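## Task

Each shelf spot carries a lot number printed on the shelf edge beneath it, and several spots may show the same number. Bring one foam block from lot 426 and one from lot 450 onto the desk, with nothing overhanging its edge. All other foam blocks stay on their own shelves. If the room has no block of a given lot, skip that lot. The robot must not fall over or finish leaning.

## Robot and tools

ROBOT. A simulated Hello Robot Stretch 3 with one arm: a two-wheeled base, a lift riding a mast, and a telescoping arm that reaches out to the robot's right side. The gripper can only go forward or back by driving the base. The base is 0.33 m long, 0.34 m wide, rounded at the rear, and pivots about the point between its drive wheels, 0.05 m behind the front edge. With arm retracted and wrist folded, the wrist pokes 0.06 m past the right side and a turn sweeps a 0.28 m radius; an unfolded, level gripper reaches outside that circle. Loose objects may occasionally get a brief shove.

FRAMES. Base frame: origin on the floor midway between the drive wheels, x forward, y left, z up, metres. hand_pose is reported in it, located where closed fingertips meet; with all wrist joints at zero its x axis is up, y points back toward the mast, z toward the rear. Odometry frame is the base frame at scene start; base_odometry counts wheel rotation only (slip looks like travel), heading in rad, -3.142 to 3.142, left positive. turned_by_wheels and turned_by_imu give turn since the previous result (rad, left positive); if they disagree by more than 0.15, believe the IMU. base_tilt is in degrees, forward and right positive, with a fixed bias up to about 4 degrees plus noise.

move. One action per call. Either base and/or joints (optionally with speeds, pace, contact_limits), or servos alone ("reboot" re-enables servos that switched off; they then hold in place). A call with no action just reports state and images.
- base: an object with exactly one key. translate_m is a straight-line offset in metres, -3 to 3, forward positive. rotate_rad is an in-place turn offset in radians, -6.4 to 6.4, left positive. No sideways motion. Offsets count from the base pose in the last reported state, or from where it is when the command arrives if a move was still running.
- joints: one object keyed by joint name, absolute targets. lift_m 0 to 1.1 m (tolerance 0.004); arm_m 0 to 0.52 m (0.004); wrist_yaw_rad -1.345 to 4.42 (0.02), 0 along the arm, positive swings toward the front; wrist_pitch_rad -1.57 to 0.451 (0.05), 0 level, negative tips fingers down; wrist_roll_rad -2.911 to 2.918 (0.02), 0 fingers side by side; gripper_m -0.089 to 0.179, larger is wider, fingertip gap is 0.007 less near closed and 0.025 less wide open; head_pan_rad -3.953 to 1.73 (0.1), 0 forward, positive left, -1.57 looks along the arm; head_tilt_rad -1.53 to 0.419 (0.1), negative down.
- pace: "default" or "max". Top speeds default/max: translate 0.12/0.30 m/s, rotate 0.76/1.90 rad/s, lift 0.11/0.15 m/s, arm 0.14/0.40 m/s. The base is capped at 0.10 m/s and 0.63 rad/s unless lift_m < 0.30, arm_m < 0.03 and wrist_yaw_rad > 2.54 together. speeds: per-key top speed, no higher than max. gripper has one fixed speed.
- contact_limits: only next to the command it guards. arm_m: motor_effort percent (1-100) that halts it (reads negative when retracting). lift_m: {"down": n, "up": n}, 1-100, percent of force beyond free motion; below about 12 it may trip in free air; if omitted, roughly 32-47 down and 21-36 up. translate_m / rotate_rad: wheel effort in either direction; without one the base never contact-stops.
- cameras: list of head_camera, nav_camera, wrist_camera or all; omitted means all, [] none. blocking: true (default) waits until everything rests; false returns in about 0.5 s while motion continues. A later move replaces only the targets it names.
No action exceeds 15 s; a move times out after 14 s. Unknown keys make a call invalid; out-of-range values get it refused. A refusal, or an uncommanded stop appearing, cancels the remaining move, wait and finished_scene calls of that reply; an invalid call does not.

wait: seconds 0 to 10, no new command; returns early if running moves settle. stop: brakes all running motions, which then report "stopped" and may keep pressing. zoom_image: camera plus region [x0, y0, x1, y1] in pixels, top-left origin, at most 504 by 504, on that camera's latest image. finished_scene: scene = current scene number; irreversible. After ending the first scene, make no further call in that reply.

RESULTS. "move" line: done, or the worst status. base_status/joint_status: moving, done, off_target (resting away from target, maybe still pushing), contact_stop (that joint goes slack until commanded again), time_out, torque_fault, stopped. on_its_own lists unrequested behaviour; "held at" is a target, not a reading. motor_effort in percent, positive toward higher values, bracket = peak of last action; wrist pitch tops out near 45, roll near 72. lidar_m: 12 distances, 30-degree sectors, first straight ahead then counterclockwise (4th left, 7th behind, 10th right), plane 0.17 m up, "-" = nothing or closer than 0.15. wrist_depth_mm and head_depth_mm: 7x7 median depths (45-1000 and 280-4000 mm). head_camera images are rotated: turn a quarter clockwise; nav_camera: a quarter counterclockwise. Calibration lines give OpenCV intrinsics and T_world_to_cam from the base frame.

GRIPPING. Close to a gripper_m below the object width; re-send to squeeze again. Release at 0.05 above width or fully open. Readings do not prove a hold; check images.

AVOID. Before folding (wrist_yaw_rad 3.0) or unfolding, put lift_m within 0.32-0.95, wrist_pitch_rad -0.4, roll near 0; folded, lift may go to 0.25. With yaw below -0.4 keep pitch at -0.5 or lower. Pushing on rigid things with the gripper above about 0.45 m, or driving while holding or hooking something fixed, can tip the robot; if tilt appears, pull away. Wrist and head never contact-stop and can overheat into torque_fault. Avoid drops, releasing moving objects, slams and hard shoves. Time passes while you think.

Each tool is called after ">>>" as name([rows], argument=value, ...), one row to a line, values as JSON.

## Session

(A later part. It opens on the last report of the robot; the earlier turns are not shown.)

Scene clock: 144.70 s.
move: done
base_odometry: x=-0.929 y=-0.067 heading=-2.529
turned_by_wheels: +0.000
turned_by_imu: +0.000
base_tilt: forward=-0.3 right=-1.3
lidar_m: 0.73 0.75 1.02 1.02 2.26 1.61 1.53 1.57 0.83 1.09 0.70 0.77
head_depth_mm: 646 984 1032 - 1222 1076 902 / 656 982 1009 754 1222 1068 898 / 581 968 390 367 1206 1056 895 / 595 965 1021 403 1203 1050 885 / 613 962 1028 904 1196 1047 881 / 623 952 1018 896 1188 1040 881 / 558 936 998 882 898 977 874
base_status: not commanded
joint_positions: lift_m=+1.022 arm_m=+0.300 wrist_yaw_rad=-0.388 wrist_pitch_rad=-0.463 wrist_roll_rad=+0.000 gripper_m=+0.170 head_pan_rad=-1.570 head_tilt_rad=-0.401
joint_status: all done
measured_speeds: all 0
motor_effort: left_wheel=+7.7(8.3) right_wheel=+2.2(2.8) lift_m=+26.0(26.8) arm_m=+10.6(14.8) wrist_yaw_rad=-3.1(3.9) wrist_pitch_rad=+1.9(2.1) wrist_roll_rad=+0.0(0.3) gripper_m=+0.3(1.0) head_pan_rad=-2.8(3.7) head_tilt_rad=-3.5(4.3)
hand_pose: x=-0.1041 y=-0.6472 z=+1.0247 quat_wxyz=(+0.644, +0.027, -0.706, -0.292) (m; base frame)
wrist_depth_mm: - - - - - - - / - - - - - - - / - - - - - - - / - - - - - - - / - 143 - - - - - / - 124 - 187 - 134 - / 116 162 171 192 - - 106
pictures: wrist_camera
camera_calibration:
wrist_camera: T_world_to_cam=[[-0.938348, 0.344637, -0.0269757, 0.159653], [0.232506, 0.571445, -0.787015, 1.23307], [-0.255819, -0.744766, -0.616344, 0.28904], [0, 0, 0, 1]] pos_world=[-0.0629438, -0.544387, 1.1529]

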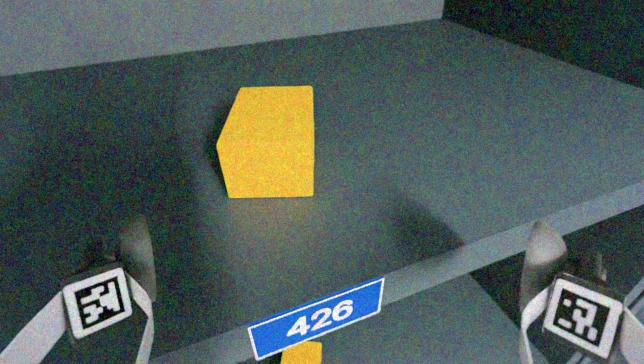

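>>> move(joints={"arm_m": 0.42}, cameras=[])

>>> move(joints={"gripper_m": 0.02}, cameras=["wrist_camera"])

>>> move(joints={"lift_m": 1.065}, cameras=["wrist_camera"], pace="max")

>>> move(joints={"arm_m": 0.0, "head_pan_rad": -2.2, "head_tilt_rad": -0.4}, speeds={"arm_m": 0.25}, cameras=["wrist_camera", "nav_camera", "head_camera"])

Scene clock: 158.93 s.
move: done
base_odometry: x=-0.929 y=-0.067 heading=-2.529
turned_by_wheels: +0.000
turned_by_imu: +0.000
base_tilt: forward=-0.3 right=-1.3
lidar_m: 0.73 0.75 1.03 1.02 2.27 1.61 1.53 1.58 0.83 1.09 0.71 0.77
head_depth_mm: 647 982 1036 - 1225 1075 901 / 654 977 1012 752 1217 1065 900 / 582 970 519 579 1207 1066 889 / 594 967 1015 570 1203 1048 889 / 612 961 1025 907 1196 1046 885 / 624 954 1020 894 1185 1042 877 / 559 932 997 882 901 975 877
base_status: not commanded
joint_positions: lift_m=+1.022 arm_m=+0.420 wrist_yaw_rad=-0.388 wrist_pitch_rad=-0.463 wrist_roll_rad=+0.000 gripper_m=+0.170 head_pan_rad=-1.570 head_tilt_rad=-0.401
joint_status: all done
measured_speeds: all 0
motor_effort: left_wheel=+7.6(8.2) right_wheel=+2.1(3.0) lift_m=+26.7(29.7) arm_m=+12.5(14.0) wrist_yaw_rad=-2.6(3.8) wrist_pitch_rad=+2.0(2.1) wrist_roll_rad=+0.1(0.3) gripper_m=+0.7(1.1) head_pan_rad=-1.5(2.3) head_tilt_rad=-1.4(2.3)
hand_pose: x=-0.1041 y=-0.7672 z=+1.0247 quat_wxyz=(+0.644, +0.027, -0.706, -0.292) (m; base frame)
wrist_depth_mm: 333 - - - - - - / - - - - - - - / - - - - - - - / - - - 185 - - - / - 143 - 157 155 - - / - 124 - 134 131 - - / 116 162 162 150 156 163 106
pictures: none
No camera images: "cameras" was empty.

Scene clock: 160.97 s.
move: done
base_odometry: x=-0.929 y=-0.067 heading=-2.529
turned_by_wheels: +0.000
turned_by_imu: +0.000
base_tilt: forward=-0.3 right=-1.0
lidar_m: 0.73 0.75 1.03 1.02 2.26 1.61 1.53 1.58 0.83 1.09 0.70 0.76
head_depth_mm: 647 983 1032 - 1222 1076 901 / 655 978 1021 808 1220 1065 898 / 583 971 520 579 1205 1059 892 / 596 965 1016 568 1197 1050 886 / 612 962 1025 907 1194 1044 883 / 623 953 1018 896 1185 1042 879 / 559 931 997 879 896 974 875
base_status: not commanded
joint_positions: lift_m=+1.022 arm_m=+0.420 wrist_yaw_rad=-0.388 wrist_pitch_rad=-0.463 wrist_roll_rad=+0.000 gripper_m=+0.021 head_pan_rad=-1.570 head_tilt_rad=-0.401
joint_status: all done
measured_speeds: all 0
motor_effort: left_wheel=+7.6(8.2) right_wheel=+2.0(2.8) lift_m=+24.8(27.6) arm_m=+11.7(13.1) wrist_yaw_rad=-3.1(3.9) wrist_pitch_rad=+1.9(2.1) wrist_roll_rad=+0.0(0.4) gripper_m=-15.3(85.6) head_pan_rad=-1.4(1.8) head_tilt_rad=-0.4(1.6)
hand_pose: x=-0.1042 y=-0.7672 z=+1.0248 quat_wxyz=(+0.644, +0.027, -0.706, -0.292) (m; base frame)
wrist_depth_mm: 334 - - - - - - / - - - - - - - / - - - - - - - / - - - 185 - - - / - - 155 156 150 - - / - - 129 134 126 - - / 167 99 162 145 156 159 166
pictures: wrist_camera
camera_calibration:
wrist_camera: T_world_to_cam=[[-0.938197, 0.345048, -0.0269996, 0.201288], [0.232678, 0.571058, -0.787245, 1.30168], [-0.256219, -0.744873, -0.616049, 0.199368], [0, 0, 0, 1]] pos_world=[-0.0629435, -0.664287, 1.153]

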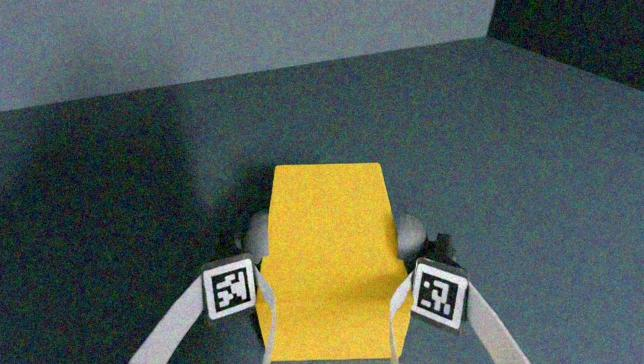

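Scene clock: 162.00 s.
move: done
base_odometry: x=-0.929 y=-0.067 heading=-2.529
turned_by_wheels: +0.000
turned_by_imu: +0.000
base_tilt: forward=-0.3 right=-1.2
lidar_m: 0.73 0.75 1.03 1.02 2.27 1.60 1.53 1.58 0.83 1.09 0.71 0.77
head_depth_mm: 647 984 - 961 1173 1070 902 / 658 977 395 942 1219 1066 897 / 582 966 477 734 1204 1060 890 / 596 967 504 790 1205 1056 886 / 609 963 1029 908 1190 1048 884 / 624 958 1020 894 1183 1041 877 / 557 936 995 879 901 976 872
base_status: not commanded
joint_positions: lift_m=+1.065 arm_m=+0.420 wrist_yaw_rad=-0.388 wrist_pitch_rad=-0.464 wrist_roll_rad=+0.000 gripper_m=+0.021 head_pan_rad=-1.570 head_tilt_rad=-0.401
joint_status: all done
measured_speeds: all 0
motor_effort: left_wheel=+7.9(8.2) right_wheel=+1.2(2.7) lift_m=+28.0(32.3) arm_m=+11.6(12.4) wrist_yaw_rad=-2.8(3.7) wrist_pitch_rad=+2.1(2.2) wrist_roll_rad=-0.1(0.3) gripper_m=-14.7(15.6) head_pan_rad=-0.6(1.2) head_tilt_rad=+0.2(1.1)
hand_pose: x=-0.1041 y=-0.7670 z=+1.0674 quat_wxyz=(+0.644, +0.027, -0.706, -0.293) (m; base frame)
wrist_depth_mm: 336 - - - - 527 - / - - - - - - - / - - - - - - - / - - - 179 - - - / - - 155 157 150 - - / - - 129 135 127 - - / - 98 - 141 136 - -
pictures: wrist_camera
camera_calibration:
wrist_camera: T_world_to_cam=[[-0.938175, 0.345101, -0.0270613, 0.202554], [0.233209, 0.572344, -0.786153, 1.33496], [-0.255814, -0.74386, -0.617439, 0.228094], [0, 0, 0, 1]] pos_world=[-0.0629443, -0.664289, 1.1958]

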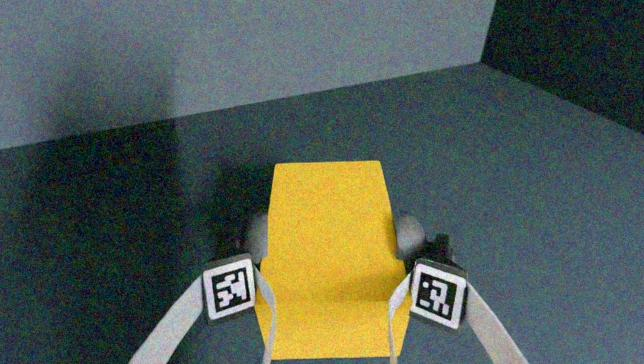

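Scene clock: 165.73 s.
move: done
base_odometry: x=-0.929 y=-0.067 heading=-2.529
turned_by_wheels: +0.000
turned_by_imu: +0.000
base_tilt: forward=-0.2 right=-1.3
lidar_m: 0.73 0.75 1.02 1.02 2.27 1.61 1.53 1.58 0.83 1.09 0.70 0.77
head_depth_mm: 1460 1483 1533 - - 1620 1433 / 1376 1478 - - - 1623 1414 / 734 797 1441 - - 1513 1414 / 703 760 785 - - - - / 759 874 914 - - - - / 736 1013 - - - - - / 643 991 - - - - -
base_status: not commanded
joint_positions: lift_m=+1.065 arm_m=+0.001 wrist_yaw_rad=-0.388 wrist_pitch_rad=-0.464 wrist_roll_rad=+0.000 gripper_m=+0.021 head_pan_rad=-2.200 head_tilt_rad=-0.401
joint_status: all done
measured_speeds: all 0
motor_effort: left_wheel=+7.8(8.2) right_wheel=+2.2(2.9) lift_m=+26.7(27.9) arm_m=-11.8(14.4) wrist_yaw_rad=-1.8(3.7) wrist_pitch_rad=+2.1(2.3) wrist_roll_rad=-0.1(0.3) gripper_m=-15.1(15.5) head_pan_rad=+3.9(4.9) head_tilt_rad=+1.5(2.8)
hand_pose: x=-0.1041 y=-0.3476 z=+1.0674 quat_wxyz=(+0.644, +0.027, -0.706, -0.293) (m; base frame)
wrist_depth_mm: - - - - - - - / - - - - - - - / - - 435 - - - - / - - - 184 - - - / - - 155 156 149 - - / - - 129 135 127 - - / - 99 139 151 152 - -
pictures: head_camera (sideways), nav_camera (sideways), wrist_camera
camera_calibration:
head_camera: T_world_to_cam=[[0.163188, 0.302694, -0.939013, 1.23647], [0.785751, -0.615444, -0.0618367, 0.0753218], [-0.596628, -0.72774, -0.338275, 0.399495], [0, 0, 0, 1]] pos_world=[-0.0226118, -0.0371867, 1.30086]
nav_camera: T_world_to_cam=[[-0.201361, -0.305377, 0.930698, -1.16698], [-0.817326, 0.576046, 0.0121779, 0.0393287], [-0.539844, -0.758232, -0.365586, 0.432349], [0, 0, 0, 1]] pos_world=[0.0305617, -0.0512031, 1.24369]
wrist_camera: T_world_to_cam=[[-0.938174, 0.34511, -0.0270117, 0.0577616], [0.233212, 0.572456, -0.78607, 1.09485], [-0.255817, -0.74377, -0.617547, 0.54022], [0, 0, 0, 1]] pos_world=[-0.0629443, -0.244889, 1.1958]

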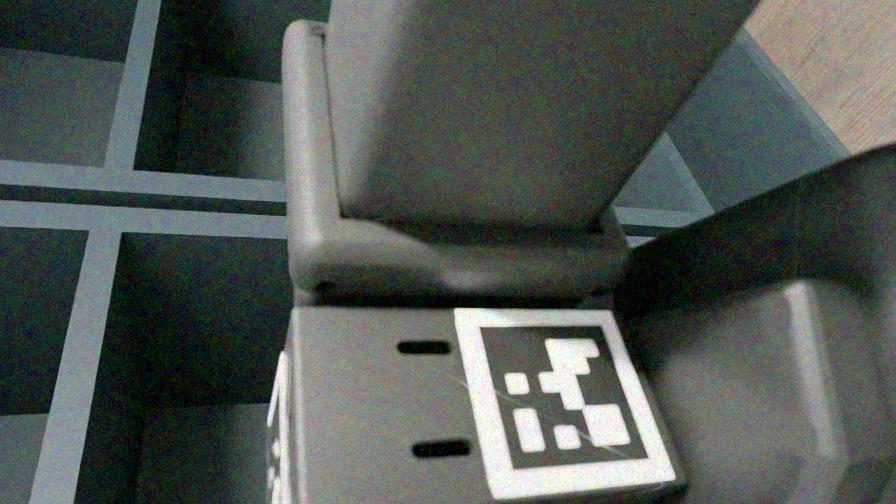

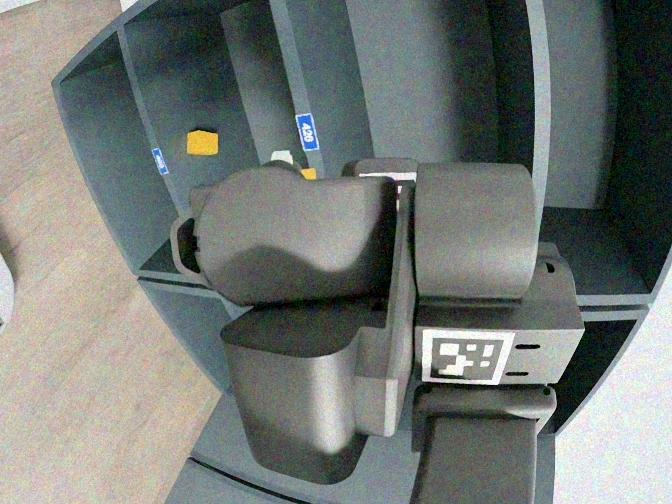

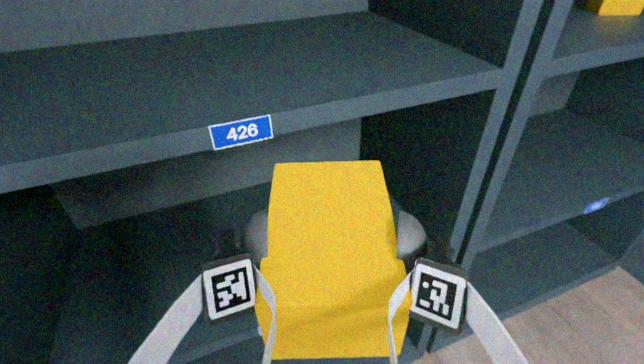

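>>> move(base={"rotate_rad": 2.09}, joints={"lift_m": 0.9}, cameras=[])

>>> move(base={"translate_m": 1.37}, joints={"head_pan_rad": -1.57, "head_tilt_rad": -0.5}, cameras=["nav_camera"])

Scene clock: 190.00 s.
move: done
base_odometry: x=-0.929 y=-0.067 heading=-0.439
turned_by_wheels: +2.090
turned_by_imu: +2.056
base_tilt: forward=-0.2 right=-1.2
lidar_m: 2.32 1.62 1.53 1.57 1.15 1.09 0.71 0.77 0.73 0.75 1.01 1.02
head_depth_mm: 639 693 756 825 898 989 1091 / 634 676 721 777 849 936 1051 / 624 666 711 766 830 913 976 / 612 651 697 749 810 881 - / 601 638 682 734 792 861 916 / 590 627 670 718 772 838 889 / 582 616 655 703 755 821 442
base_status: done
joint_positions: lift_m=+0.900 arm_m=+0.001 wrist_yaw_rad=-0.388 wrist_pitch_rad=-0.465 wrist_roll_rad=+0.000 gripper_m=+0.021 head_pan_rad=-2.200 head_tilt_rad=-0.401
joint_status: all done
measured_speeds: all 0
motor_effort: left_wheel=-8.2(12.3) right_wheel=+8.6(13.2) lift_m=+24.2(27.0) arm_m=-11.0(12.6) wrist_yaw_rad=-2.9(3.7) wrist_pitch_rad=+2.2(2.3) wrist_roll_rad=+0.4(0.4) gripper_m=-14.9(15.6) head_pan_rad=+2.8(3.9) head_tilt_rad=+4.2(5.1)
hand_pose: x=-0.1041 y=-0.3475 z=+0.9024 quat_wxyz=(+0.644, +0.027, -0.706, -0.293) (m; base frame)
wrist_depth_mm: 493 - - - - - 383 / 538 552 - - - - - / - 592 - - - - 504 / - - - 179 - - 560 / - - 155 156 150 - - / - - 129 136 127 696 - / - 99 - 151 135 122 -
pictures: none
No camera images: "cameras" was empty.

Scene clock: 204.77 s.
move: time_out
base_odometry: x=+0.309 y=-0.649 heading=-0.440
turned_by_wheels: +0.000
turned_by_imu: +0.000
base_tilt: forward=-0.2 right=-1.2
lidar_m: 1.40 0.98 0.93 0.95 1.24 1.85 2.03 1.43 0.89 0.77 1.35 2.42
head_depth_mm: 1099 1174 1247 1314 956 732 - / 1141 1230 1324 1358 949 730 - / 1193 1284 1394 1351 941 750 - / 1258 1349 1470 1333 933 1076 1304 / 1321 1432 1552 1325 928 1482 1295 / 1392 1518 1653 1316 929 1579 1294 / 1472 1606 1769 1293 997 1584 1293
base_status: translate_m time_out (by the wheels' count: +1.3675 of +1.3700)
joint_positions: lift_m=+0.900 arm_m=+0.001 wrist_yaw_rad=-0.388 wrist_pitch_rad=-0.465 wrist_roll_rad=+0.000 gripper_m=+0.021 head_pan_rad=-1.570 head_tilt_rad=-0.500
joint_status: all done
measured_speeds: all 0
motor_effort: left_wheel=+0.0(7.9) right_wheel=+1.0(13.8) lift_m=+26.5(26.9) arm_m=-2.2(12.1) wrist_yaw_rad=-1.6(4.0) wrist_pitch_rad=+2.2(2.3) wrist_roll_rad=+0.0(0.3) gripper_m=-14.7(15.6) head_pan_rad=-2.9(5.1) head_tilt_rad=-4.5(6.2)
hand_pose: x=-0.1041 y=-0.3475 z=+0.9024 quat_wxyz=(+0.644, +0.027, -0.706, -0.293) (m; base frame)
wrist_depth_mm: - - - - - - - / - - - - - - - / - - - - - - - / - - - 179 - - - / - - 155 157 150 - - / - - 128 135 127 - - / - 99 - 151 153 - -
pictures: nav_camera (sideways)
camera_calibration:
nav_camera: T_world_to_cam=[[0.0173525, -0.456101, 0.889759, -1.11487], [-0.999791, -0.0175236, 0.0105156, 0.0426278], [0.0107956, -0.889756, -0.45631, 0.54707], [0, 0, 0, 1]] pos_world=[0.0560588, -0.0209895, 1.24116]

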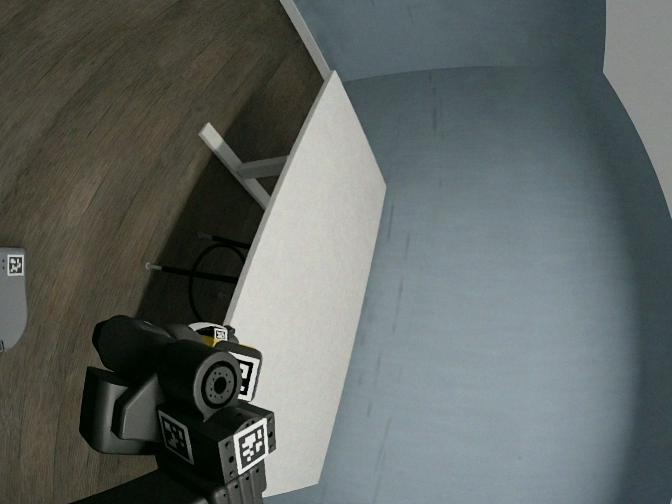

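>>> move(joints={"arm_m": 0.42, "lift_m": 0.79}, speeds={"arm_m": 0.25}, cameras=["head_camera"])

>>> move(joints={"lift_m": 0.745}, speeds={"lift_m": 0.04}, contact_limits={"lift_m": {"down": 13}}, cameras=["wrist_camera"])

Scene clock: 221.90 s.
move: done
base_odometry: x=+0.309 y=-0.649 heading=-0.440
turned_by_wheels: +0.000
turned_by_imu: +0.000
base_tilt: forward=-0.6 right=-1.1
lidar_m: 1.40 0.98 0.93 0.95 1.24 1.85 2.03 1.43 0.89 0.77 1.35 2.42
head_depth_mm: 1102 1172 1255 1309 961 709 309 / 1148 1229 1314 1362 844 379 359 / 1196 1292 1396 1343 573 776 1310 / 1256 1350 1462 1338 606 1085 1272 / 1317 1431 1554 1318 926 1495 1300 / 1384 1514 1650 1301 925 1582 1293 / 1463 1604 1764 1291 991 1567 1283
base_status: not commanded
joint_positions: lift_m=+0.790 arm_m=+0.420 wrist_yaw_rad=-0.388 wrist_pitch_rad=-0.465 wrist_roll_rad=+0.000 gripper_m=+0.021 head_pan_rad=-1.570 head_tilt_rad=-0.500
joint_status: all done
measured_speeds: all 0
motor_effort: left_wheel=-0.2(0.8) right_wheel=+0.5(0.7) lift_m=+25.2(27.9) arm_m=+12.0(15.1) wrist_yaw_rad=-3.2(3.9) wrist_pitch_rad=+2.2(2.5) wrist_roll_rad=-0.2(0.3) gripper_m=-15.0(15.5) head_pan_rad=-2.6(3.5) head_tilt_rad=-3.7(5.4)
hand_pose: x=-0.1041 y=-0.7669 z=+0.7923 quat_wxyz=(+0.644, +0.028, -0.706, -0.293) (m; base frame)
wrist_depth_mm: - - - - - - - / - - - - - - - / - - - - - - - / - - - 178 - - - / - - 154 157 149 - - / - - 129 135 127 - - / - 98 - 140 135 - -
pictures: head_camera (sideways)
camera_calibration:
head_camera: T_world_to_cam=[[-0.0465202, 0.432525, -0.900421, 1.18745], [0.997504, -0.0278181, -0.0648986, 0.0779895], [-0.0531183, -0.901193, -0.430152, 0.515741], [0, 0, 0, 1]] pos_world=[0.0048409, -0.0466518, 1.29611]

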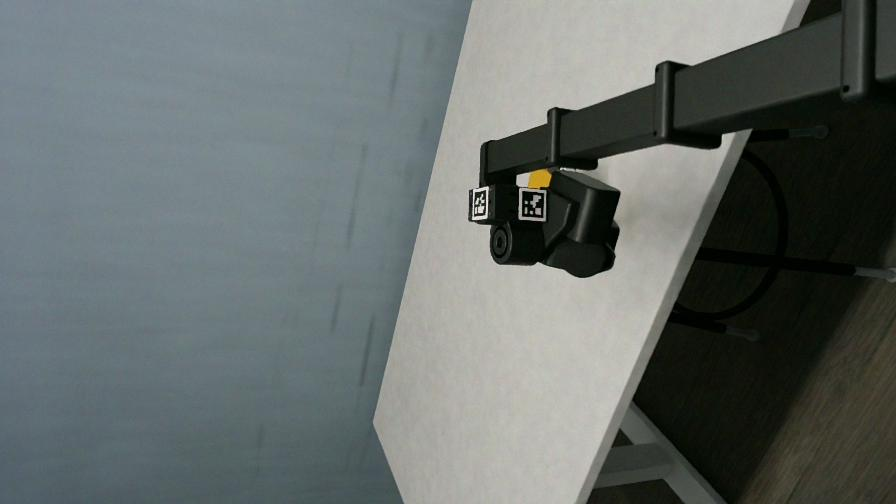

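Scene clock: 223.50 s.
move: done
base_odometry: x=+0.309 y=-0.649 heading=-0.440
turned_by_wheels: +0.000
turned_by_imu: +0.000
base_tilt: forward=-0.3 right=-1.2
lidar_m: 1.40 0.98 0.93 0.95 1.25 1.85 2.03 1.43 0.89 0.77 1.35 2.42
head_depth_mm: 1099 1173 1257 1311 957 735 667 / 1153 1226 1317 1364 949 424 355 / 1204 1289 1388 1344 595 747 1313 / 1254 1356 1473 1333 618 1088 1278 / 1326 1435 1563 1315 925 1494 1303 / 1399 1518 1651 1307 921 1590 1293 / 1474 1608 1759 1292 998 1573 1295
base_status: not commanded
joint_positions: lift_m=+0.745 arm_m=+0.420 wrist_yaw_rad=-0.389 wrist_pitch_rad=-0.443 wrist_roll_rad=+0.000 gripper_m=+0.021 head_pan_rad=-1.570 head_tilt_rad=-0.500
joint_status: all done
measured_speeds: all 0
motor_effort: left_wheel=-0.4(0.8) right_wheel=+0.2(0.8) lift_m=+15.3(26.4) arm_m=+9.1(12.2) wrist_yaw_rad=-1.3(3.4) wrist_pitch_rad=-1.7(2.4) wrist_roll_rad=+0.0(0.3) gripper_m=-14.8(15.5) head_pan_rad=-2.5(3.3) head_tilt_rad=-3.6(4.6)
contact_limits: lift_m down 13 (down: maximum 72; up: maximum 65)
hand_pose: x=-0.1055 y=-0.7695 z=+0.7520 quat_wxyz=(+0.647, +0.019, -0.706, -0.286) (m; base frame)
wrist_depth_mm: - - - - - - - / - - - - - - - / - - - - - - - / - - - 187 - - - / - - 155 157 149 - - / - - 129 134 126 - - / - - - 142 138 - -
pictures: wrist_camera
camera_calibration:
wrist_camera: T_world_to_cam=[[-0.937903, 0.345906, -0.0262144, 0.193613], [0.227656, 0.556733, -0.798887, 1.08574], [-0.261745, -0.755246, -0.60091, 0.00936579], [0, 0, 0, 1]] pos_world=[-0.0631332, -0.664365, 0.878085]

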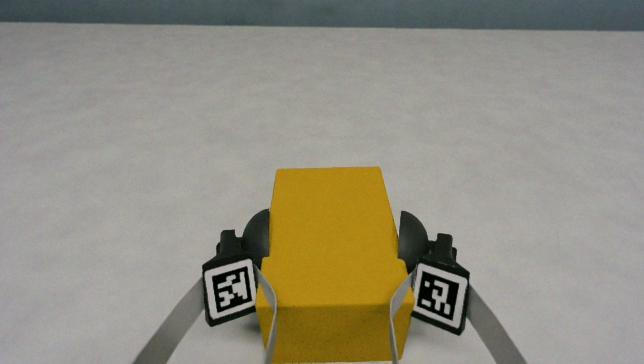

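>>> move(joints={"lift_m": 0.751}, cameras=[])

>>> move(joints={"gripper_m": 0.15}, cameras=["wrist_camera"])

>>> move(joints={"lift_m": 0.86}, cameras=["wrist_camera"], pace="max")

>>> move(joints={"arm_m": 0.0, "gripper_m": 0.03, "wrist_yaw_rad": 0.0, "wrist_pitch_rad": -0.4}, cameras=[], pace="max")

>>> move(joints={"wrist_yaw_rad": 3.0}, cameras=["head_camera"], pace="max")

>>> move(base={"rotate_rad": -0.197}, joints={"lift_m": 0.285, "head_pan_rad": 0.5, "head_tilt_rad": -0.3}, cameras=["nav_camera"], pace="max")

>>> move(base={"translate_m": 1.99}, cameras=["nav_camera"], pace="max")

Scene clock: 263.13 s.
move: done
base_odometry: x=+0.309 y=-0.649 heading=-0.440
turned_by_wheels: +0.000
turned_by_imu: +0.000
base_tilt: forward=-0.3 right=-1.0
lidar_m: 1.41 0.98 0.93 0.95 1.24 1.85 2.03 1.43 0.89 0.77 1.36 2.42
head_depth_mm: 1089 1175 1251 1311 957 732 648 / 1147 1227 1318 1361 948 406 356 / 1197 1288 1381 1350 594 747 1304 / 1254 1350 1468 1331 620 1089 1271 / 1314 1422 1552 1317 927 1499 1296 / 1395 1508 1652 1301 920 1581 1292 / 1463 1591 1757 1288 993 1585 1286
base_status: not commanded
joint_positions: lift_m=+0.751 arm_m=+0.420 wrist_yaw_rad=-0.389 wrist_pitch_rad=-0.458 wrist_roll_rad=+0.000 gripper_m=+0.021 head_pan_rad=-1.570 head_tilt_rad=-0.500
joint_status: all done
measured_speeds: all 0
motor_effort: left_wheel=-0.1(0.8) right_wheel=+1.0(1.0) lift_m=+28.9(29.5) arm_m=+2.8(4.7) wrist_yaw_rad=-1.1(1.9) wrist_pitch_rad=+1.1(1.7) wrist_roll_rad=-0.1(0.3) gripper_m=-14.6(15.1) head_pan_rad=-2.3(2.3) head_tilt_rad=-2.4(3.5)
hand_pose: x=-0.1047 y=-0.7676 z=+0.7547 quat_wxyz=(+0.645, +0.025, -0.706, -0.291) (m; base frame)
wrist_depth_mm: - - - - - - - / - - - - - - - / - - - - - - - / - - - 179 - - - / - - 155 157 150 - - / - - 129 135 127 - - / - 98 - 150 134 - -
pictures: none
No camera images: "cameras" was empty.

Scene clock: 264.97 s.
move: done
base_odometry: x=+0.309 y=-0.649 heading=-0.440
turned_by_wheels: +0.000
turned_by_imu: +0.000
base_tilt: forward=-0.3 right=-1.3
lidar_m: 1.40 0.98 0.93 0.95 1.24 1.84 2.03 1.43 0.89 0.77 1.35 2.42
head_depth_mm: 1099 1167 1253 1307 954 733 650 / 1143 1229 1317 1355 950 406 356 / 1197 1280 1390 1344 592 747 1308 / 1256 1353 1462 1330 618 1086 1272 / 1319 1428 1558 1319 925 1489 1301 / 1388 1516 1651 1316 922 1585 1292 / 1471 1590 1782 1293 993 1565 1284
base_status: not commanded
joint_positions: lift_m=+0.751 arm_m=+0.420 wrist_yaw_rad=-0.389 wrist_pitch_rad=-0.461 wrist_roll_rad=+0.000 gripper_m=+0.150 head_pan_rad=-1.570 head_tilt_rad=-0.500
joint_status: all done
measured_speeds: all 0
motor_effort: left_wheel=-0.3(0.7) right_wheel=+0.8(0.8) lift_m=+27.2(29.6) arm_m=-0.2(3.8) wrist_yaw_rad=-1.9(2.1) wrist_pitch_rad=+1.5(1.7) wrist_roll_rad=+0.0(0.3) gripper_m=+0.7(82.5) head_pan_rad=-1.6(2.7) head_tilt_rad=-2.0(3.3)
hand_pose: x=-0.1046 y=-0.7673 z=+0.7541 quat_wxyz=(+0.644, +0.026, -0.706, -0.292) (m; base frame)
wrist_depth_mm: - - - - - - - / - - - - - - - / - - - - - - - / - - - 186 - - - / - 145 - 157 156 140 - / - 126 - 135 - 124 - / - 119 - 149 140 - 111
pictures: wrist_camera
camera_calibration:
wrist_camera: T_world_to_cam=[[-0.937729, 0.346325, -0.0268896, 0.194568], [0.233017, 0.56974, -0.788099, 1.08836], [-0.257618, -0.745289, -0.614961, 0.0311046], [0, 0, 0, 1]] pos_world=[-0.063142, -0.664286, 0.882098]

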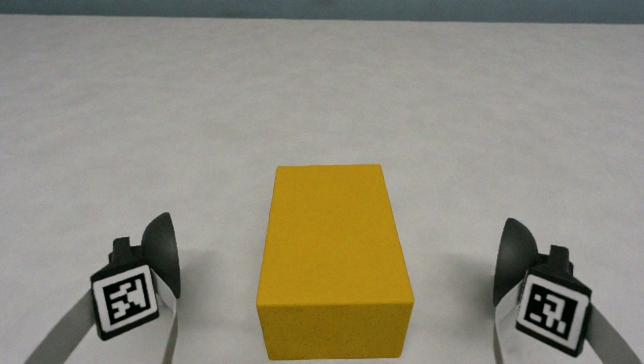

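Scene clock: 266.47 s.
move: done
base_odometry: x=+0.309 y=-0.649 heading=-0.440
turned_by_wheels: +0.000
turned_by_imu: +0.000
base_tilt: forward=-0.2 right=-1.2
lidar_m: 1.40 0.98 0.93 0.95 1.24 1.86 2.03 1.43 0.89 0.77 1.36 2.42
head_depth_mm: 1098 1168 1258 1312 956 299 - / 1145 1219 1323 1346 382 683 1289 / 1195 1284 1385 560 863 772 1316 / 1250 1348 1463 1183 859 1092 1267 / 1322 1426 1555 1308 929 1492 1291 / 1394 1502 1659 1297 922 1574 1295 / 1459 1608 1765 1293 992 1573 1285
base_status: not commanded
joint_positions: lift_m=+0.860 arm_m=+0.420 wrist_yaw_rad=-0.389 wrist_pitch_rad=-0.462 wrist_roll_rad=+0.000 gripper_m=+0.150 head_pan_rad=-1.570 head_tilt_rad=-0.500
joint_status: all done
measured_speeds: all 0
motor_effort: left_wheel=-0.2(0.9) right_wheel=+0.7(0.9) lift_m=+27.5(33.1) arm_m=-3.1(3.2) wrist_yaw_rad=-1.8(2.4) wrist_pitch_rad=+1.8(1.9) wrist_roll_rad=+0.2(0.3) gripper_m=+0.4(1.0) head_pan_rad=-1.7(2.5) head_tilt_rad=-2.2(2.9)
hand_pose: x=-0.1045 y=-0.7672 z=+0.8629 quat_wxyz=(+0.644, +0.026, -0.706, -0.292) (m; base frame)
wrist_depth_mm: - - - - - - - / - - - - - - - / - - - - - - - / - - - - - - - / - 145 - - - 140 - / - 126 - - - 124 - / - 119 - - - - 111
pictures: wrist_camera
camera_calibration:
wrist_camera: T_world_to_cam=[[-0.937706, 0.346387, -0.0269077, 0.197557], [0.233331, 0.57048, -0.78747, 1.17408], [-0.257419, -0.744694, -0.615765, 0.0992777], [0, 0, 0, 1]] pos_world=[-0.0631425, -0.664287, 0.990999]

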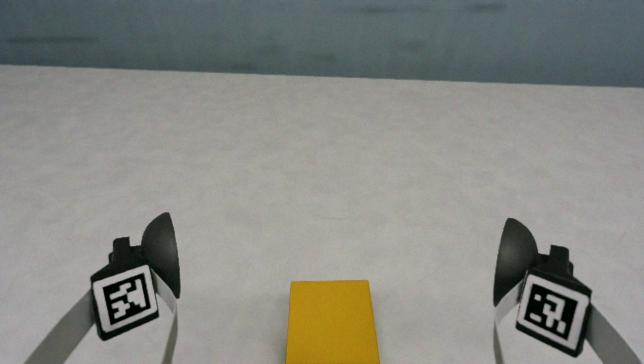

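Scene clock: 268.80 s.
move: done
base_odometry: x=+0.309 y=-0.649 heading=-0.440
turned_by_wheels: +0.000
turned_by_imu: +0.000
base_tilt: forward=-0.2 right=-1.3
lidar_m: 1.41 0.98 0.93 0.95 1.25 1.85 2.02 1.43 0.89 0.77 1.36 2.42
head_depth_mm: 1101 1177 1262 1310 957 732 1294 / 1143 1226 1321 1358 948 729 1324 / 1198 1288 1394 1346 906 772 295 / 1260 1352 1462 1335 936 1060 289 / 1316 1422 1559 1321 923 1498 1299 / 1389 1507 1655 1303 923 1584 1289 / 1468 1602 1769 1290 997 1573 1288
base_status: not commanded
joint_positions: lift_m=+0.860 arm_m=+0.001 wrist_yaw_rad=-0.003 wrist_pitch_rad=-0.420 wrist_roll_rad=+0.000 gripper_m=+0.030 head_pan_rad=-1.570 head_tilt_rad=-0.500
joint_status: all done
measured_speeds: all 0
motor_effort: left_wheel=+0.1(0.8) right_wheel=+0.3(1.2) lift_m=+27.0(27.4) arm_m=-12.1(14.3) wrist_yaw_rad=+1.9(5.9) wrist_pitch_rad=+3.3(5.4) wrist_roll_rad=+0.1(0.3) gripper_m=+0.1(80.9) head_pan_rad=-1.0(2.1) head_tilt_rad=-0.8(2.6)
hand_pose: x=-0.0221 y=-0.3696 z=+0.8721 quat_wxyz=(+0.692, +0.147, -0.691, -0.149) (m; base frame)
wrist_depth_mm: - - - - - - - / - - - - - - - / - - - - - - - / - - - - - - - / - - - 160 153 - - / - - 127 146 130 - - / - - - - 987 - -
pictures: none
No camera images: "cameras" was empty.

Scene clock: 270.63 s.
move: done
base_odometry: x=+0.309 y=-0.649 heading=-0.440
turned_by_wheels: +0.000
turned_by_imu: +0.000
base_tilt: forward=-0.4 right=-1.2
lidar_m: 1.40 0.98 0.93 0.95 1.24 1.85 2.03 1.43 0.89 0.77 1.36 2.42
head_depth_mm: 1097 1174 1259 1314 960 731 1287 / 1149 1233 1317 1362 950 730 1325 / 1192 1281 1390 1350 905 775 1308 / 1252 1344 1465 1335 931 1088 1272 / 1324 1417 1557 1322 928 1488 1296 / 1384 1508 1646 1303 924 1573 1297 / 1470 1599 1767 1296 998 1562 1287
base_status: not commanded
joint_positions: lift_m=+0.860 arm_m=+0.001 wrist_yaw_rad=+2.997 wrist_pitch_rad=-0.420 wrist_roll_rad=+0.000 gripper_m=+0.030 head_pan_rad=-1.570 head_tilt_rad=-0.500
joint_status: all done
measured_speeds: all 0
motor_effort: left_wheel=-0.2(0.9) right_wheel=-0.2(1.0) lift_m=+28.9(30.1) arm_m=-11.6(13.2) wrist_yaw_rad=+1.3(5.4) wrist_pitch_rad=+3.3(3.4) wrist_roll_rad=+0.1(0.3) gripper_m=+0.2(0.8) head_pan_rad=-1.6(1.9) head_tilt_rad=-1.1(2.2)
hand_pose: x=+0.0110 y=+0.0762 z=+0.8721 quat_wxyz=(+0.197, +0.700, +0.097, +0.679) (m; base frame)
wrist_depth_mm: - 137 - 981 - - - / - 147 - - - - - / - 161 - - - - - / - 184 - - - - - / - - 207 - - - - / - - 130 146 130 - - / - - 263 - 990 - -
pictures: head_camera (sideways)
camera_calibration:
head_camera: T_world_to_cam=[[-0.0465202, 0.432525, -0.900421, 1.18745], [0.997504, -0.0278181, -0.0648986, 0.0779895], [-0.0531183, -0.901193, -0.430152, 0.515741], [0, 0, 0, 1]] pos_world=[0.0048409, -0.0466518, 1.29611]

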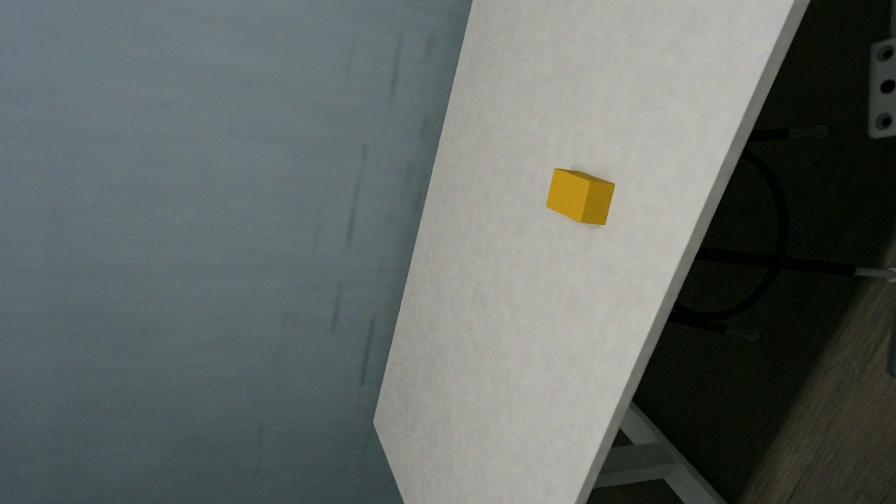

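Scene clock: 275.27 s.
move: done
base_odometry: x=+0.309 y=-0.649 heading=-0.636
turned_by_wheels: -0.197
turned_by_imu: -0.194
base_tilt: forward=-0.4 right=-1.2
lidar_m: 2.43 1.07 0.93 0.93 1.08 1.85 1.85 1.54 0.89 0.77 1.05 2.42
head_depth_mm: 2265 2314 2389 2482 2566 2066 1556 / 2393 2485 2582 2669 2709 2050 1559 / 1297 1375 1461 1567 1677 1791 1535 / 1151 1218 1285 1364 1452 1557 1540 / 1040 1093 1150 1207 1271 1352 1407 / 945 991 1035 1088 1138 1198 1272 / 871 914 949 991 1036 1083 1148
base_status: done
joint_positions: lift_m=+0.285 arm_m=+0.001 wrist_yaw_rad=+2.997 wrist_pitch_rad=-0.419 wrist_roll_rad=+0.000 gripper_m=+0.030 head_pan_rad=+0.500 head_tilt_rad=-0.300
joint_status: all done
measured_speeds: all 0
motor_effort: left_wheel=+8.4(12.0) right_wheel=-10.4(13.6) lift_m=+26.1(27.5) arm_m=-7.2(11.7) wrist_yaw_rad=+1.5(3.9) wrist_pitch_rad=+3.2(3.3) wrist_roll_rad=+0.0(0.3) gripper_m=+0.5(0.8) head_pan_rad=-2.8(5.7) head_tilt_rad=+5.3(7.8)
hand_pose: x=+0.0110 y=+0.0764 z=+0.2974 quat_wxyz=(+0.197, +0.700, +0.097, +0.680) (m; base frame)
wrist_depth_mm: - 137 932 - - - 811 / - 148 - - - - 882 / 930 162 867 904 888 874 865 / 740 187 664 709 715 707 693 / 605 583 206 578 587 581 586 / 517 512 130 148 130 495 491 / 438 283 259 275 420 435 432
pictures: nav_camera (sideways)
camera_calibration:
nav_camera: T_world_to_cam=[[0.228812, 0.144504, 0.962686, -1.21141], [0.492086, -0.870439, 0.0136975, 0.0293274], [0.839938, 0.47059, -0.270276, 0.299864], [0, 0, 0, 1]] pos_world=[0.0108869, 0.0594681, 1.24685]

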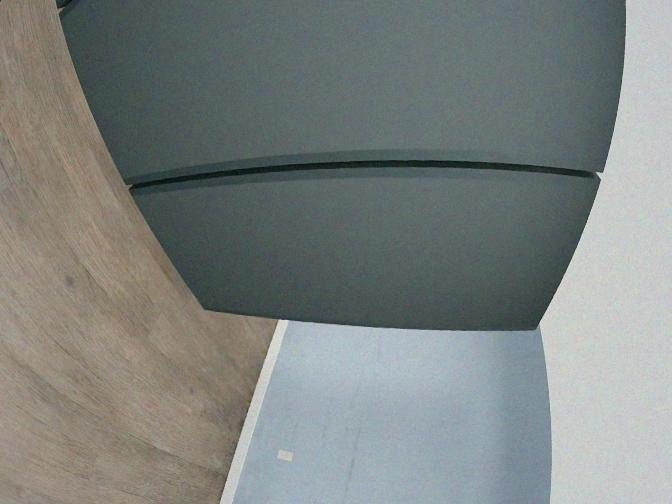

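Scene clock: 283.33 s.
move: done
base_odometry: x=+1.909 y=-1.831 heading=-0.637
turned_by_wheels: +0.000
turned_by_imu: +0.002
base_tilt: forward=-0.3 right=-1.1
lidar_m: 0.52 0.61 1.06 0.99 0.66 0.83 3.68 1.66 1.73 1.03 0.60 0.52
head_depth_mm: 462 475 492 506 525 545 564 / 499 514 534 552 574 596 620 / 544 564 586 609 632 659 691 / 595 620 647 675 709 743 779 / 660 691 723 762 800 844 896 / 741 778 821 867 921 979 1046 / 840 890 948 1013 1082 1166 1262
base_status: done
joint_positions: lift_m=+0.285 arm_m=+0.001 wrist_yaw_rad=+2.998 wrist_pitch_rad=-0.419 wrist_roll_rad=+0.000 gripper_m=+0.030 head_pan_rad=+0.500 head_tilt_rad=-0.300
joint_status: not commanded
measured_speeds: all 0
motor_effort: left_wheel=-0.3(13.3) right_wheel=+5.0(13.8) lift_m=+25.3(29.3) arm_m=+1.2(7.4) wrist_yaw_rad=+2.7(3.0) wrist_pitch_rad=+3.1(3.3) wrist_roll_rad=+0.0(0.5) gripper_m=+0.3(0.8) head_pan_rad=-2.8(3.6) head_tilt_rad=+4.1(5.5)
hand_pose: x=+0.0109 y=+0.0764 z=+0.2974 quat_wxyz=(+0.197, +0.700, +0.097, +0.680) (m; base frame)
wrist_depth_mm: - 137 - - - - - / - 147 - - - - - / - 161 863 902 883 877 838 / - 179 673 725 707 699 706 / 610 584 207 570 585 583 574 / 517 515 130 148 130 498 495 / 440 284 258 272 413 434 439
pictures: nav_camera (sideways)
camera_calibration:
nav_camera: T_world_to_cam=[[0.228854, 0.144441, 0.962685, -1.2114], [0.491881, -0.870555, 0.0136855, 0.0293501], [0.840047, 0.470395, -0.270277, 0.299877], [0, 0, 0, 1]] pos_world=[0.010887, 0.0594667, 1.24685]

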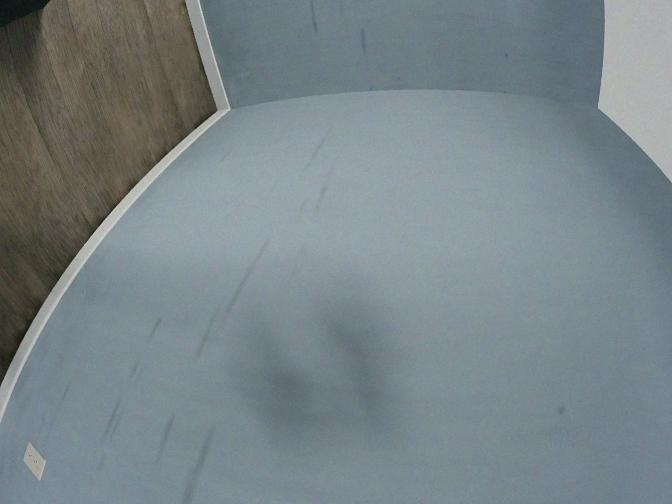

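>>> move(base={"rotate_rad": 1.303}, joints={"head_pan_rad": 0.6}, cameras=[], pace="max")

>>> move(base={"translate_m": 1.2}, joints={"head_pan_rad": 1.5, "head_tilt_rad": -0.3}, cameras=["nav_camera","head_camera"], pace="max")

Scene clock: 293.17 s.
move: done
base_odometry: x=+1.909 y=-1.831 heading=+0.666
turned_by_wheels: +1.303
turned_by_imu: +1.277
base_tilt: forward=-0.3 right=-1.2
lidar_m: 1.86 0.72 0.64 1.49 1.98 1.66 1.88 0.75 0.54 0.52 0.54 0.73
head_depth_mm: 1604 1668 1724 1794 1854 1891 1563 / 1700 1769 1828 1928 1978 2015 1553 / 1806 1874 1963 2054 2133 2006 1544 / 769 817 865 919 983 1058 1137 / 665 696 735 775 819 867 920 / 587 610 637 667 698 735 774 / 524 543 567 594 625 662 703
base_status: done
joint_positions: lift_m=+0.285 arm_m=+0.001 wrist_yaw_rad=+2.998 wrist_pitch_rad=-0.419 wrist_roll_rad=+0.000 gripper_m=+0.030 head_pan_rad=+0.599 head_tilt_rad=-0.300
joint_status: all done
measured_speeds: all 0
motor_effort: left_wheel=-5.7(15.1) right_wheel=+8.9(14.2) lift_m=+25.7(27.1) arm_m=-0.8(5.2) wrist_yaw_rad=+1.1(3.1) wrist_pitch_rad=+3.1(3.2) wrist_roll_rad=-0.2(0.3) gripper_m=+0.4(0.8) head_pan_rad=+3.3(3.9) head_tilt_rad=+3.9(4.4)
hand_pose: x=+0.0109 y=+0.0764 z=+0.2974 quat_wxyz=(+0.197, +0.700, +0.097, +0.680) (m; base frame)
wrist_depth_mm: - 137 - - - - - / - 148 - - - - - / 930 162 858 915 897 - - / 735 188 666 713 712 681 673 / 611 581 206 572 588 584 577 / 518 513 130 149 130 500 495 / 438 284 260 274 419 437 435
pictures: none
No camera images: "cameras" was empty.

Scene clock: 298.53 s.
move: done
base_odometry: x=+2.853 y=-1.090 heading=+0.666
turned_by_wheels: +0.000
turned_by_imu: +0.001
base_tilt: forward=-0.2 right=-1.3
lidar_m: 0.68 0.70 0.95 1.43 0.64 0.72 2.09 0.72 0.53 0.51 0.52 0.70
head_depth_mm: 1482 1477 1460 1465 1447 1453 1422 / 1986 1978 1951 1963 1947 1864 1557 / 2708 2985 2977 2927 2668 2003 1537 / 3102 3895 - - 2905 2008 1539 / 3120 3759 - - 2868 1998 1530 / 2956 2936 3039 3173 2544 1972 1531 / 1766 2009 2112 1426 1438 1508 1469
base_status: done
joint_positions: lift_m=+0.285 arm_m=+0.001 wrist_yaw_rad=+2.998 wrist_pitch_rad=-0.419 wrist_roll_rad=+0.000 gripper_m=+0.030 head_pan_rad=+1.500 head_tilt_rad=-0.300
joint_status: all done
measured_speeds: all 0
motor_effort: left_wheel=+2.1(10.5) right_wheel=+1.7(17.7) lift_m=+27.0(27.9) arm_m=-11.0(12.7) wrist_yaw_rad=+2.7(3.0) wrist_pitch_rad=+3.1(3.2) wrist_roll_rad=+0.0(0.5) gripper_m=+0.4(1.0) head_pan_rad=-3.1(5.5) head_tilt_rad=+2.8(5.7)
hand_pose: x=+0.0109 y=+0.0764 z=+0.2974 quat_wxyz=(+0.197, +0.700, +0.097, +0.680) (m; base frame)
wrist_depth_mm: - 137 - - - - - / - 148 - - - - - / - 162 873 897 906 884 - / - 179 668 709 710 700 697 / 606 581 206 574 587 583 579 / 516 516 130 149 130 495 497 / 438 285 258 273 418 433 435
pictures: head_camera (sideways), nav_camera (sideways)
camera_calibration:
head_camera: T_world_to_cam=[[0.0288407, -0.247348, -0.968497, 1.27584], [-0.992089, 0.111347, -0.0579806, 0.0811334], [0.122181, 0.962508, -0.24218, 0.270019], [0, 0, 0, 1]] pos_world=[0.0107042, 0.0466463, 1.30574]
nav_camera: T_world_to_cam=[[0.00211189, 0.270618, 0.962684, -1.21001], [0.998308, -0.0565156, 0.0136969, 0.0262502], [0.0581133, 0.961026, -0.270279, 0.304673], [0, 0, 0, 1]] pos_world=[-0.041356, 0.0361362, 1.24685]

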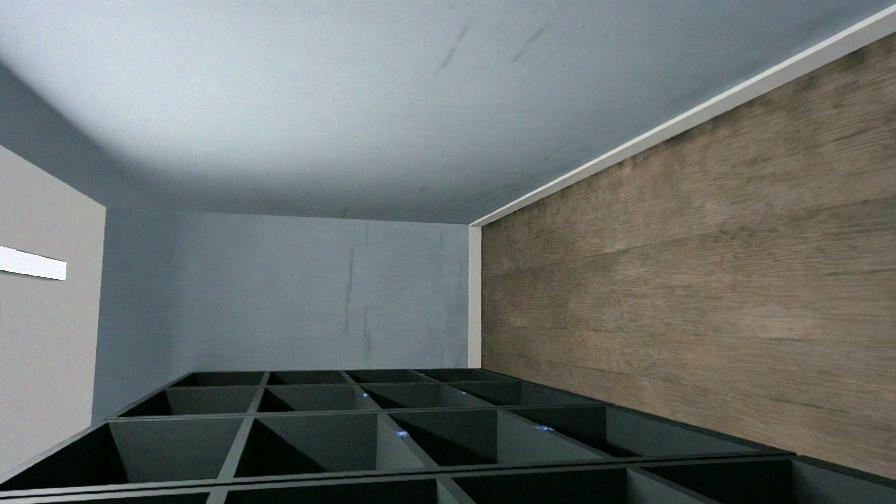

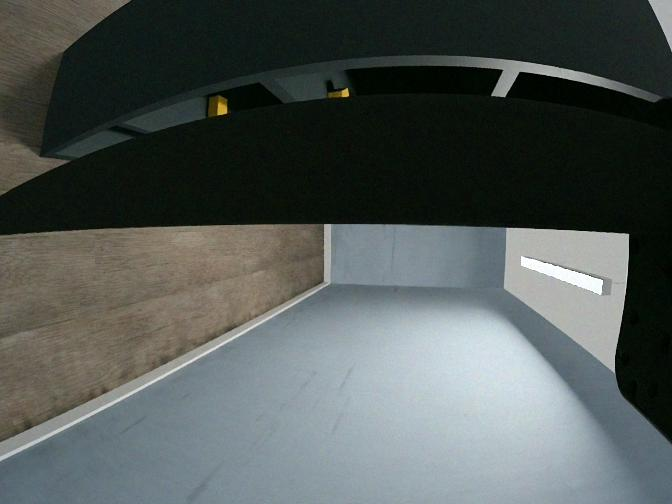

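>>> move(base={"translate_m": 0.1}, cameras=[], pace="max")

>>> move(base={"rotate_rad": -1.6}, joints={"head_pan_rad": -2.2, "head_tilt_rad": -0.45}, cameras=[], pace="max")

>>> move(base={"translate_m": -0.7}, cameras=["nav_camera","head_camera"], pace="max")

>>> zoom_image(camera="head_camera", region=[392, 0, 896, 504])

>>> zoom_image(camera="nav_camera", region=[100, 168, 436, 504])

Scene clock: 313.47 s.
move: done
base_odometry: x=+2.931 y=-1.028 heading=+0.666
turned_by_wheels: +0.000
turned_by_imu: +0.000
base_tilt: forward=-0.3 right=-1.2
lidar_m: 0.58 0.60 0.81 2.15 0.68 0.72 2.09 0.72 0.52 0.50 0.52 0.60
head_depth_mm: 1266 1262 1251 1247 1239 1235 1236 / 1699 1693 1687 1659 1653 1644 1504 / 2580 2598 2536 2515 2464 2020 1547 / 3150 3753 - - 2876 2002 1533 / 3167 3819 - - 2851 1998 1535 / 3188 3711 3966 3787 2843 1993 1514 / 2611 2059 2152 2280 2229 1855 1521
base_status: done
joint_positions: lift_m=+0.285 arm_m=+0.001 wrist_yaw_rad=+2.998 wrist_pitch_rad=-0.419 wrist_roll_rad=+0.000 gripper_m=+0.030 head_pan_rad=+1.500 head_tilt_rad=-0.300
joint_status: not commanded
measured_speeds: all 0
motor_effort: left_wheel=-2.2(12.7) right_wheel=+8.2(12.3) lift_m=+28.5(28.7) arm_m=-9.8(10.7) wrist_yaw_rad=+1.7(2.7) wrist_pitch_rad=+3.0(3.2) wrist_roll_rad=-0.2(0.3) gripper_m=+0.3(0.8) head_pan_rad=-3.0(3.5) head_tilt_rad=+2.6(3.2)
hand_pose: x=+0.0109 y=+0.0764 z=+0.2974 quat_wxyz=(+0.197, +0.700, +0.097, +0.680) (m; base frame)
wrist_depth_mm: - 137 - - - - - / - 148 - - - - - / - 162 868 904 892 837 690 / - 187 662 719 710 698 662 / 604 578 207 569 584 592 577 / 516 506 130 148 130 501 491 / 438 285 260 274 418 438 435
pictures: none
No camera images: "cameras" was empty.

Scene clock: 316.33 s.
move: done
base_odometry: x=+2.931 y=-1.028 heading=-0.934
turned_by_wheels: -1.600
turned_by_imu: -1.569
base_tilt: forward=-0.3 right=-1.4
lidar_m: 0.50 0.52 0.60 0.58 0.60 0.80 2.09 0.67 0.72 2.15 0.73 0.52
head_depth_mm: 583 1344 1419 980 1358 1464 1333 / 553 588 638 722 1226 1045 1290 / 614 649 686 730 781 845 949 / 691 737 785 840 910 992 1080 / 789 848 917 994 1091 1205 1278 / 2911 3095 3227 3029 2188 1663 1341 / 2720 2895 2953 2999 2183 1656 1330
base_status: done
joint_positions: lift_m=+0.285 arm_m=+0.001 wrist_yaw_rad=+2.998 wrist_pitch_rad=-0.419 wrist_roll_rad=+0.000 gripper_m=+0.030 head_pan_rad=-2.208 head_tilt_rad=-0.450
joint_status: all done
measured_speeds: translate_m=+0.000 rotate_rad=+0.000 lift_m=+0.000 arm_m=+0.000 wrist_yaw_rad=+0.000 wrist_pitch_rad=+0.000 wrist_roll_rad=+0.000 head_pan_rad=+0.024 head_tilt_rad=+0.000
motor_effort: left_wheel=+4.4(15.0) right_wheel=-8.9(14.8) lift_m=+29.3(29.8) arm_m=-11.1(12.9) wrist_yaw_rad=+1.0(2.9) wrist_pitch_rad=+3.0(3.2) wrist_roll_rad=+0.3(0.3) gripper_m=+0.6(1.2) head_pan_rad=+3.3(4.7) head_tilt_rad=-3.7(7.1)
hand_pose: x=+0.0109 y=+0.0764 z=+0.2974 quat_wxyz=(+0.197, +0.700, +0.097, +0.680) (m; base frame)
wrist_depth_mm: 522 137 541 - - - - / - 148 - - - - - / - 162 171 - - - - / - 182 190 682 710 705 - / 602 581 207 576 587 580 558 / 516 515 130 149 130 501 498 / 438 284 258 274 419 437 435
pictures: none
No camera images: "cameras" was empty.

Scene clock: 320.00 s.
move: done
base_odometry: x=+2.515 y=-0.466 heading=-0.934
turned_by_wheels: +0.000
turned_by_imu: -0.001
base_tilt: forward=-0.3 right=-1.2
lidar_m: 1.19 0.82 0.59 0.56 0.58 0.78 2.02 0.82 0.93 0.60 0.47 1.25
head_depth_mm: 661 716 757 829 975 1459 1331 / 589 792 836 829 931 990 1123 / 596 884 940 817 1060 1005 1187 / 612 981 1057 808 1160 996 853 / 629 933 1006 794 621 989 799 / 647 867 929 785 559 988 795 / 666 810 862 777 527 985 793
base_status: done
joint_positions: lift_m=+0.285 arm_m=+0.001 wrist_yaw_rad=+2.998 wrist_pitch_rad=-0.419 wrist_roll_rad=+0.000 gripper_m=+0.030 head_pan_rad=-2.200 head_tilt_rad=-0.450
joint_status: not commanded
measured_speeds: all 0
motor_effort: left_wheel=+2.3(10.7) right_wheel=-9.6(18.7) lift_m=+29.0(29.4) arm_m=-9.1(12.2) wrist_yaw_rad=+1.5(2.9) wrist_pitch_rad=+3.1(3.2) wrist_roll_rad=-0.1(0.3) gripper_m=+0.3(1.0) head_pan_rad=+3.4(4.2) head_tilt_rad=-3.4(4.5)
hand_pose: x=+0.0109 y=+0.0764 z=+0.2974 quat_wxyz=(+0.197, +0.700, +0.097, +0.680) (m; base frame)
wrist_depth_mm: 517 137 534 - - - - / - 148 - - - - - / - 161 170 - - - - / - 183 190 693 680 703 694 / 606 584 206 578 588 576 579 / 517 516 130 148 130 497 498 / 439 283 259 274 417 439 431
pictures: head_camera (sideways), nav_camera (sideways)
camera_calibration:
head_camera: T_world_to_cam=[[0.190298, 0.34008, -0.920941, 1.21275], [0.787827, -0.612621, -0.0634332, 0.0774225], [-0.58576, -0.713471, -0.384505, 0.459544], [0, 0, 0, 1]] pos_world=[-0.0225976, -0.0371312, 1.29848]
nav_camera: T_world_to_cam=[[-0.228183, -0.342422, 0.911416, -1.14162], [-0.817872, 0.575288, 0.0113745, 0.0403109], [-0.528222, -0.742826, -0.411329, 0.491787], [0, 0, 0, 1]] pos_world=[0.0322431, -0.0487946, 1.24232]

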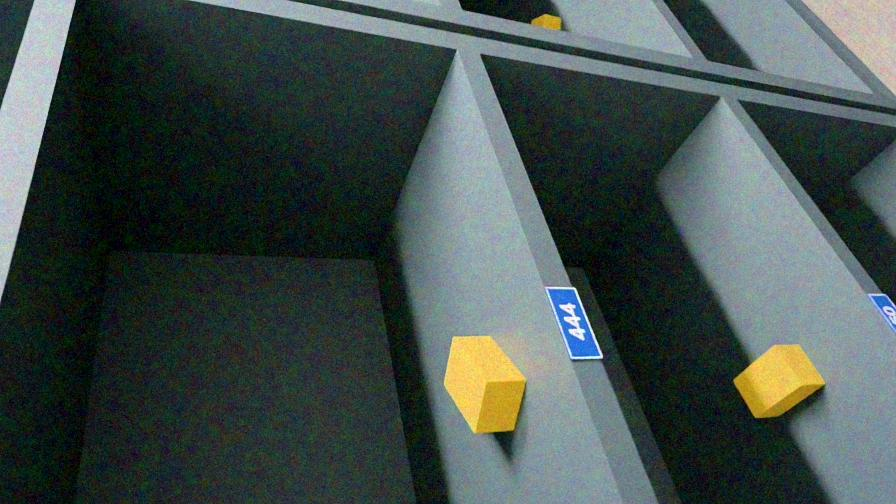

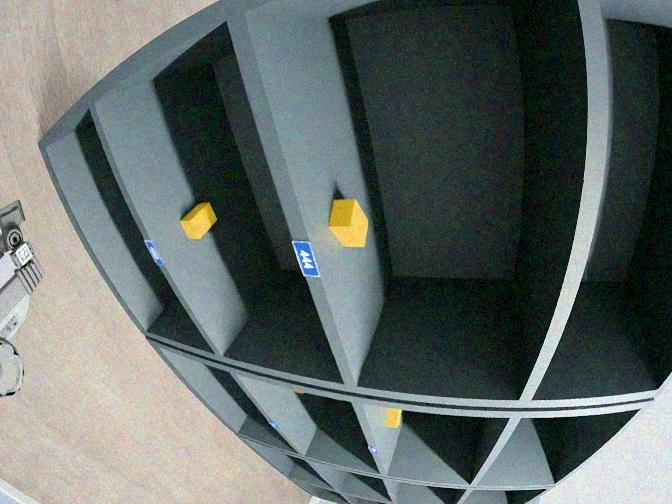

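Scaled by 1.000.

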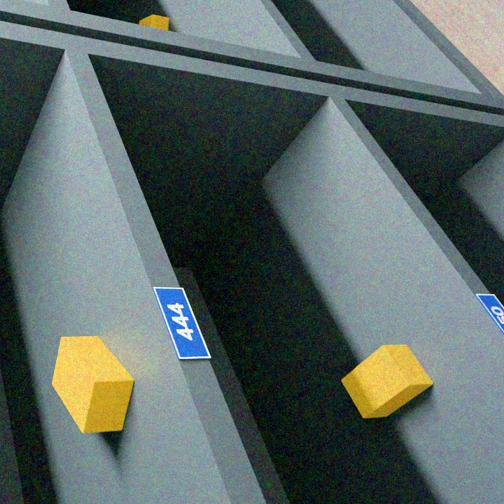

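Scaled by 1.500 from the camera's 672x504 image, which has a finer 792x594 frame.

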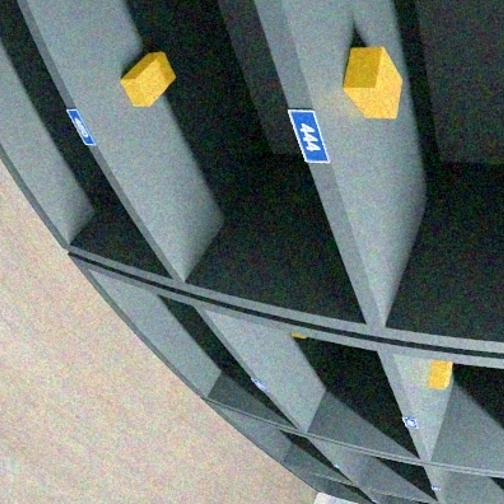

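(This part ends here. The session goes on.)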